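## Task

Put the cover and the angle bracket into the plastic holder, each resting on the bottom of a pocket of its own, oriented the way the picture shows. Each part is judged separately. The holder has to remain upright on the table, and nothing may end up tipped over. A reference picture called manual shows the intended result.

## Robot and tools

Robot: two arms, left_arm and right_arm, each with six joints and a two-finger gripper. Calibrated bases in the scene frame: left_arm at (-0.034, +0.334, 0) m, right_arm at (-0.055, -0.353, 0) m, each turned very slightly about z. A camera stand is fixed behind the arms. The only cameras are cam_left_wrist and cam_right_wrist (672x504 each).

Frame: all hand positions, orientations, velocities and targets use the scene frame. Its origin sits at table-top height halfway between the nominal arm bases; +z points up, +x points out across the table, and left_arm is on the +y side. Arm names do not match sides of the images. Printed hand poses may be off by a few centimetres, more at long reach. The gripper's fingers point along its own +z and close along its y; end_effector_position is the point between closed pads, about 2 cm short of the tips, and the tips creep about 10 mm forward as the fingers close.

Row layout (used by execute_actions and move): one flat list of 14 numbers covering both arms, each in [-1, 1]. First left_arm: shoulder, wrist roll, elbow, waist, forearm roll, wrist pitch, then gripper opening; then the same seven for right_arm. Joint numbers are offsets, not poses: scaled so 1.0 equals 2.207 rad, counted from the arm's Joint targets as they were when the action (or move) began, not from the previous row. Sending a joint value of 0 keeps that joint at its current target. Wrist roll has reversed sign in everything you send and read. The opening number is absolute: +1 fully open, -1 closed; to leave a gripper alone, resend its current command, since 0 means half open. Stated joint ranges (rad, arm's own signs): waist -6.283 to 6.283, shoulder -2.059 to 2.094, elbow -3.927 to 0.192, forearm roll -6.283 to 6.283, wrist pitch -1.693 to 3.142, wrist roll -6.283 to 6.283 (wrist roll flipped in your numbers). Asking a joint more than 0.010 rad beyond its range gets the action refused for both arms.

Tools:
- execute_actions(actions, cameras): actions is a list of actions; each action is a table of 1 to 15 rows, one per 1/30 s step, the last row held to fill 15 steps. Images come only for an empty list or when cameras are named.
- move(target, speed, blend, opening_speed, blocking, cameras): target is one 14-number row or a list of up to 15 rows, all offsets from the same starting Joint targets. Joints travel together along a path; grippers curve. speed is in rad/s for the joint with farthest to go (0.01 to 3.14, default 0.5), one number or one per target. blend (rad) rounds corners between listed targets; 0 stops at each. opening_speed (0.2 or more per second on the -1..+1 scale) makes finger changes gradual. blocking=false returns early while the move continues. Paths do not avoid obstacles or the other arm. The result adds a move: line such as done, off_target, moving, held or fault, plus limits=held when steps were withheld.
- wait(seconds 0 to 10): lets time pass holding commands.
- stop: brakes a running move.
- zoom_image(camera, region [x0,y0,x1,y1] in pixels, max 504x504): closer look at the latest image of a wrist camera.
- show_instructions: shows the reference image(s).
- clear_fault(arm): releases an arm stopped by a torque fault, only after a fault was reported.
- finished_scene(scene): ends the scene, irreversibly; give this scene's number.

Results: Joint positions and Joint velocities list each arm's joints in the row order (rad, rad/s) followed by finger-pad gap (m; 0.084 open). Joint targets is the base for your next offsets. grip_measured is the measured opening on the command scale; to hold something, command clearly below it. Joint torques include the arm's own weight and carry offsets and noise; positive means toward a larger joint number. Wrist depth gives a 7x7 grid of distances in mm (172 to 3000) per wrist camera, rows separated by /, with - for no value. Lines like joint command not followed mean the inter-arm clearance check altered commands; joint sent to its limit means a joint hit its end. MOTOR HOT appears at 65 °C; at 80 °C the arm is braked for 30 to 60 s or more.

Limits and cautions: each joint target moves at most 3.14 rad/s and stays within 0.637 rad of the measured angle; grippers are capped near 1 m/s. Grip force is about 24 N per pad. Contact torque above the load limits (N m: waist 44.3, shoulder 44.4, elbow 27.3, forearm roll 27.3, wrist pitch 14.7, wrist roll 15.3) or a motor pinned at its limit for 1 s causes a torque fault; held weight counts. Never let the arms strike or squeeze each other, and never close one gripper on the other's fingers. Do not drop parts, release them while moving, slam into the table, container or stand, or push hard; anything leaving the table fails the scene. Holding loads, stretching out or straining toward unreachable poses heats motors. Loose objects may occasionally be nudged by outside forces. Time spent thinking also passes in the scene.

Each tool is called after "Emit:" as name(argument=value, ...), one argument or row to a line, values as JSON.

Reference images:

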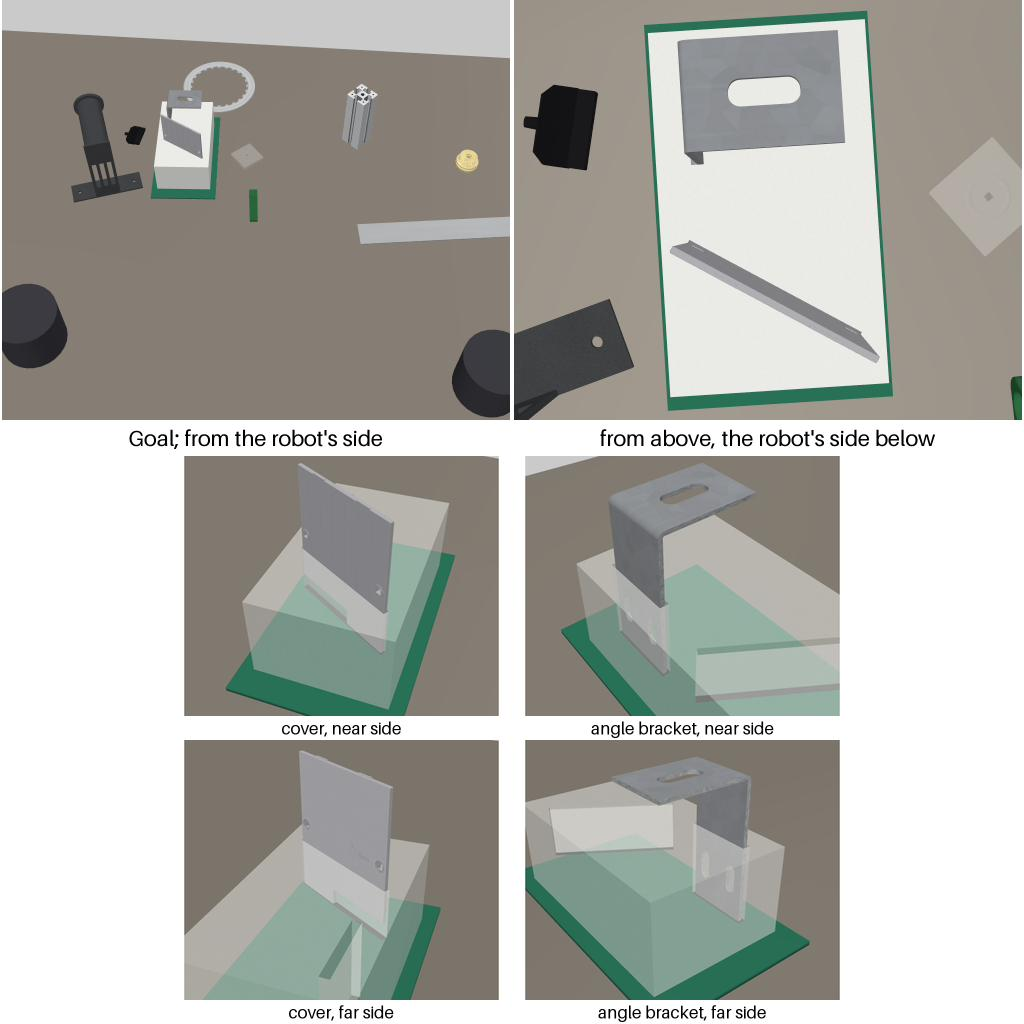

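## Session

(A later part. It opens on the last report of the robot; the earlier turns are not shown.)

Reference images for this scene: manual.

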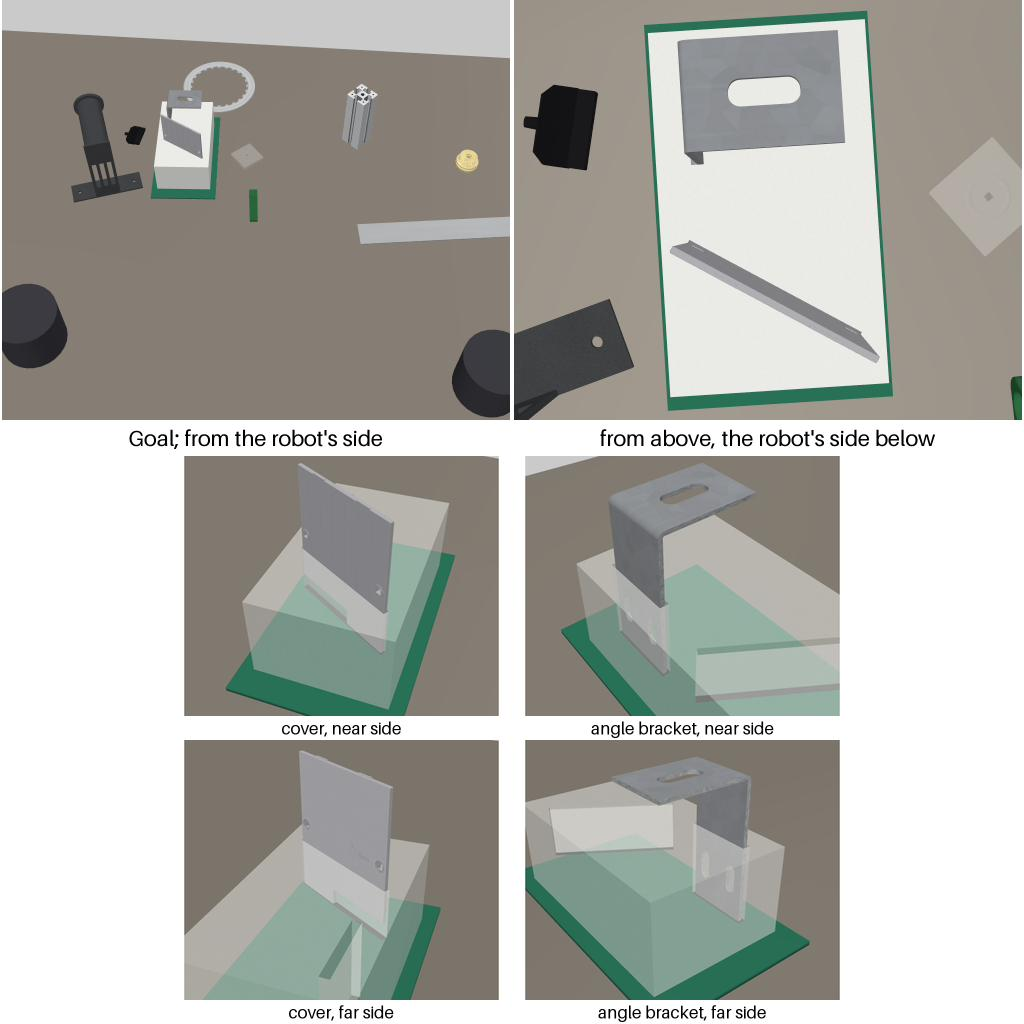

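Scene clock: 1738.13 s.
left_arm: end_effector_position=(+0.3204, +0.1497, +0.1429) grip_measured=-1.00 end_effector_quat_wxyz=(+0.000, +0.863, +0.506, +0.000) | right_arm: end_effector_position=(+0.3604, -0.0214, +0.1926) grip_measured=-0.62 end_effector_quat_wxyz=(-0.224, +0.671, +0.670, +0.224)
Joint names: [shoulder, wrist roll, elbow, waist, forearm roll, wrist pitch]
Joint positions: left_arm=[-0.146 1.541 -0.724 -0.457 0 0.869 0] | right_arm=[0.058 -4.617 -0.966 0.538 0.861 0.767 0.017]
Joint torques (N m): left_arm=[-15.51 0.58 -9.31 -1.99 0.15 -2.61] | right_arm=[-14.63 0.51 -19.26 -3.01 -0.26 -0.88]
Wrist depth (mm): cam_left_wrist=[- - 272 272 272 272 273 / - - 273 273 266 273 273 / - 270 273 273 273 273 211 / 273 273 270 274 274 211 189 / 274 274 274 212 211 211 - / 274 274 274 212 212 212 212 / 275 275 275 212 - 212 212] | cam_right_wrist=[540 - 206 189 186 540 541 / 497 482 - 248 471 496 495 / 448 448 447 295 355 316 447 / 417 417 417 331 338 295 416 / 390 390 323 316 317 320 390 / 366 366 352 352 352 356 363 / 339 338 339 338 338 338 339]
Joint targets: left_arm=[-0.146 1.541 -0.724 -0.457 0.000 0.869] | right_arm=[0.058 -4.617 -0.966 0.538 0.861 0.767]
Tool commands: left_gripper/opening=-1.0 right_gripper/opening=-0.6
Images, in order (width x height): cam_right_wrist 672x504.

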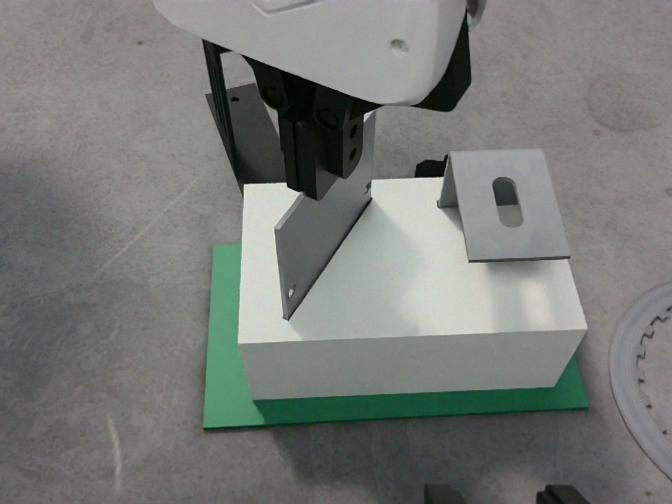

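Emit:
move(
  target=[0.00073,0,0.00068,0,0,-0.00141,-1,0,0,0,0,0,0,-0.6],
  speed=0.02,
)

Emit:
move(
  target=[0.00073,0,0.00068,0,0,-0.00141,-1,0,0,0,0,0,0,-0.6],
  speed=0.02,
)

Emit:
move(
  target=[0.00073,0,0.00068,0,0,-0.00141,-1,0,0,0,0,0,0,-0.6],
  speed=0.02,
)

Scene clock: 1747.10 s.
left_arm: end_effector_position=(+0.3204, +0.1497, +0.1420) grip_measured=-1.00 end_effector_quat_wxyz=(+0.000, +0.863, +0.506, +0.000) | right_arm: end_effector_position=(+0.3604, -0.0214, +0.1926) grip_measured=-0.62 end_effector_quat_wxyz=(-0.224, +0.671, +0.670, +0.224)
Joint names: [shoulder, wrist roll, elbow, waist, forearm roll, wrist pitch]
Joint positions: left_arm=[-0.144 1.541 -0.722 -0.457 0 0.866 0] | right_arm=[0.058 -4.617 -0.966 0.538 0.861 0.767 0.017]
Joint torques (N m): left_arm=[-14.83 0.67 -8.98 -1.88 -0.11 -2.42] | right_arm=[-14.99 0.45 -19.32 -2.94 -0.22 -0.85]
Wrist depth (mm): cam_left_wrist=[- - 271 271 271 271 272 / - - 272 272 266 272 272 / - 269 271 272 272 273 210 / 272 272 270 272 273 210 189 / 273 273 273 210 210 210 - / 273 273 211 211 211 211 211 / 273 274 274 211 - 211 212] | cam_right_wrist=[541 - 206 189 187 540 541 / 497 482 - 248 471 496 496 / 448 448 447 295 355 315 448 / 418 417 417 331 338 296 417 / 391 390 324 317 317 320 389 / 366 366 352 352 352 355 362 / 339 339 339 338 339 339 338]
Joint targets: left_arm=[-0.144 1.541 -0.722 -0.457 0.000 0.866] | right_arm=[0.058 -4.617 -0.966 0.538 0.861 0.767]
move: done

Scene clock: 1747.80 s.
left_arm: end_effector_position=(+0.3204, +0.1497, +0.1410) grip_measured=-1.00 end_effector_quat_wxyz=(+0.000, +0.863, +0.506, +0.000) | right_arm: end_effector_position=(+0.3604, -0.0214, +0.1926) grip_measured=-0.62 end_effector_quat_wxyz=(-0.224, +0.671, +0.670, +0.224)
Joint names: [shoulder, wrist roll, elbow, waist, forearm roll, wrist pitch]
Joint positions: left_arm=[-0.143 1.541 -0.721 -0.457 0 0.863 0] | right_arm=[0.058 -4.617 -0.966 0.538 0.861 0.767 0.017]
Joint torques (N m): left_arm=[-9.81 0.59 -6.33 -1.97 0.06 -1.51] | right_arm=[-14.71 0.52 -19.37 -2.84 -0.27 -0.76]
Wrist depth (mm): cam_left_wrist=[- - 271 271 271 271 271 / - - 271 271 265 271 272 / - 268 271 272 272 272 209 / 271 271 268 272 272 209 189 / 272 273 273 210 210 210 - / 272 272 210 210 210 210 210 / 273 273 273 210 - 211 211] | cam_right_wrist=[542 - 206 189 187 540 541 / 497 483 - 248 470 496 496 / 448 448 448 295 355 315 447 / 418 417 417 331 339 296 416 / 390 390 324 316 317 320 389 / 367 367 352 352 353 355 363 / 339 339 339 338 339 338 339]
Joint targets: left_arm=[-0.143 1.541 -0.721 -0.457 0.000 0.863] | right_arm=[0.058 -4.617 -0.966 0.538 0.861 0.767]
move: done

Scene clock: 1748.50 s.
left_arm: end_effector_position=(+0.3203, +0.1497, +0.1401) grip_measured=-1.00 end_effector_quat_wxyz=(+0.000, +0.863, +0.506, +0.000) | right_arm: end_effector_position=(+0.3604, -0.0214, +0.1926) grip_measured=-0.62 end_effector_quat_wxyz=(-0.224, +0.671, +0.670, +0.224)
Joint names: [shoulder, wrist roll, elbow, waist, forearm roll, wrist pitch]
Joint positions: left_arm=[-0.141 1.541 -0.719 -0.457 0 0.86 0] | right_arm=[0.058 -4.617 -0.966 0.538 0.861 0.767 0.017]
Joint torques (N m): left_arm=[-2.81 0.5 -2.55 -1.75 -0.12 -0.22] | right_arm=[-14.96 0.45 -19.24 -2.88 -0.16 -0.96]
Wrist depth (mm): cam_left_wrist=[- - 270 270 270 270 271 / - - 270 271 265 271 271 / - 267 271 271 271 271 209 / 271 271 268 272 268 209 188 / 271 271 271 209 209 210 - / 271 272 210 210 209 210 210 / 273 272 273 210 - 210 211] | cam_right_wrist=[542 - 206 189 187 540 541 / 497 484 - 249 471 497 497 / 448 447 448 294 355 315 448 / 416 416 417 331 339 296 417 / 390 390 324 317 317 320 390 / 367 366 352 352 351 355 362 / 338 339 339 339 339 339 338]
Joint targets: left_arm=[-0.141 1.541 -0.719 -0.457 0.000 0.860] | right_arm=[0.058 -4.617 -0.966 0.538 0.861 0.767]
move: done

Emit:
move(
  target=[
    [-0.0073,0,-0.0068,0,0,0.0141,-1,0,0,0,0,0,0,-0.6],
    [-0.0507,0,-0.0739,0,0,0.1242,-1,0,0,0,0,0,0,-0.6],
  ],
  speed=[0.06, 0.3],
  blend=[0.01, 0],
  cameras=["all"],
)

Scene clock: 1756.43 s.
left_arm: end_effector_position=(+0.3211, +0.1493, +0.2301) grip_measured=-1.00 end_effector_quat_wxyz=(+0.000, +0.863, +0.506, +0.000) | right_arm: end_effector_position=(+0.3604, -0.0214, +0.1926) grip_measured=-0.62 end_effector_quat_wxyz=(-0.224, +0.671, +0.670, +0.224)
Joint names: [shoulder, wrist roll, elbow, waist, forearm roll, wrist pitch]
Joint positions: left_arm=[-0.253 1.541 -0.882 -0.457 0 1.134 0] | right_arm=[0.058 -4.617 -0.966 0.538 0.861 0.767 0.017]
Joint torques (N m): left_arm=[-19.88 0.64 -11.05 -1.91 0.02 -1.31] | right_arm=[-14.96 0.62 -19.43 -2.77 -0.12 -0.84]
Wrist depth (mm): cam_left_wrist=[358 358 232 256 358 359 359 / 358 233 242 360 359 359 361 / 239 235 358 360 360 357 360 / 360 361 357 360 298 258 359 / 360 361 362 298 299 259 259 / 360 361 361 299 300 299 362 / 363 362 362 300 300 363 364] | cam_right_wrist=[541 541 368 525 540 540 540 / 497 498 484 496 484 496 497 / 448 448 455 313 354 315 448 / 418 416 416 331 339 296 416 / 390 390 324 317 316 320 389 / 367 367 352 352 352 356 363 / 339 339 339 339 338 339 338]
Joint targets: left_arm=[-0.253 1.541 -0.882 -0.457 0.000 1.134] | right_arm=[0.058 -4.617 -0.966 0.538 0.861 0.767]
move: done

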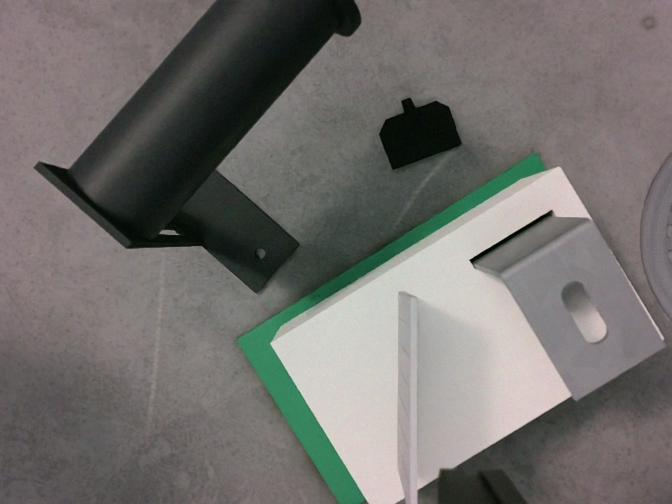

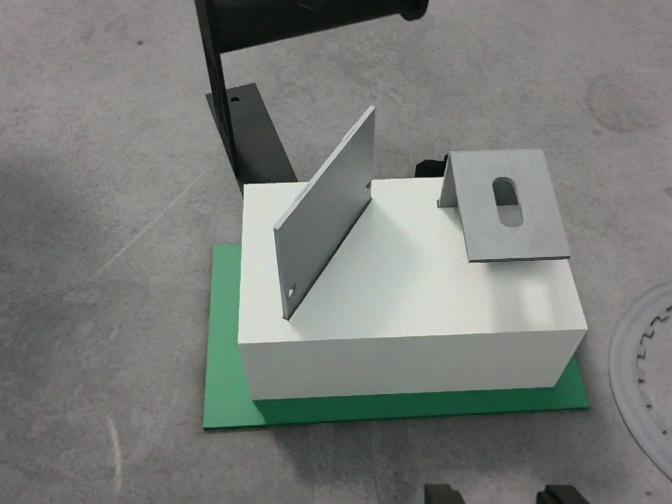

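Emit:
finished_scene(
  scene=2,
)

The scene is finished: the task was done.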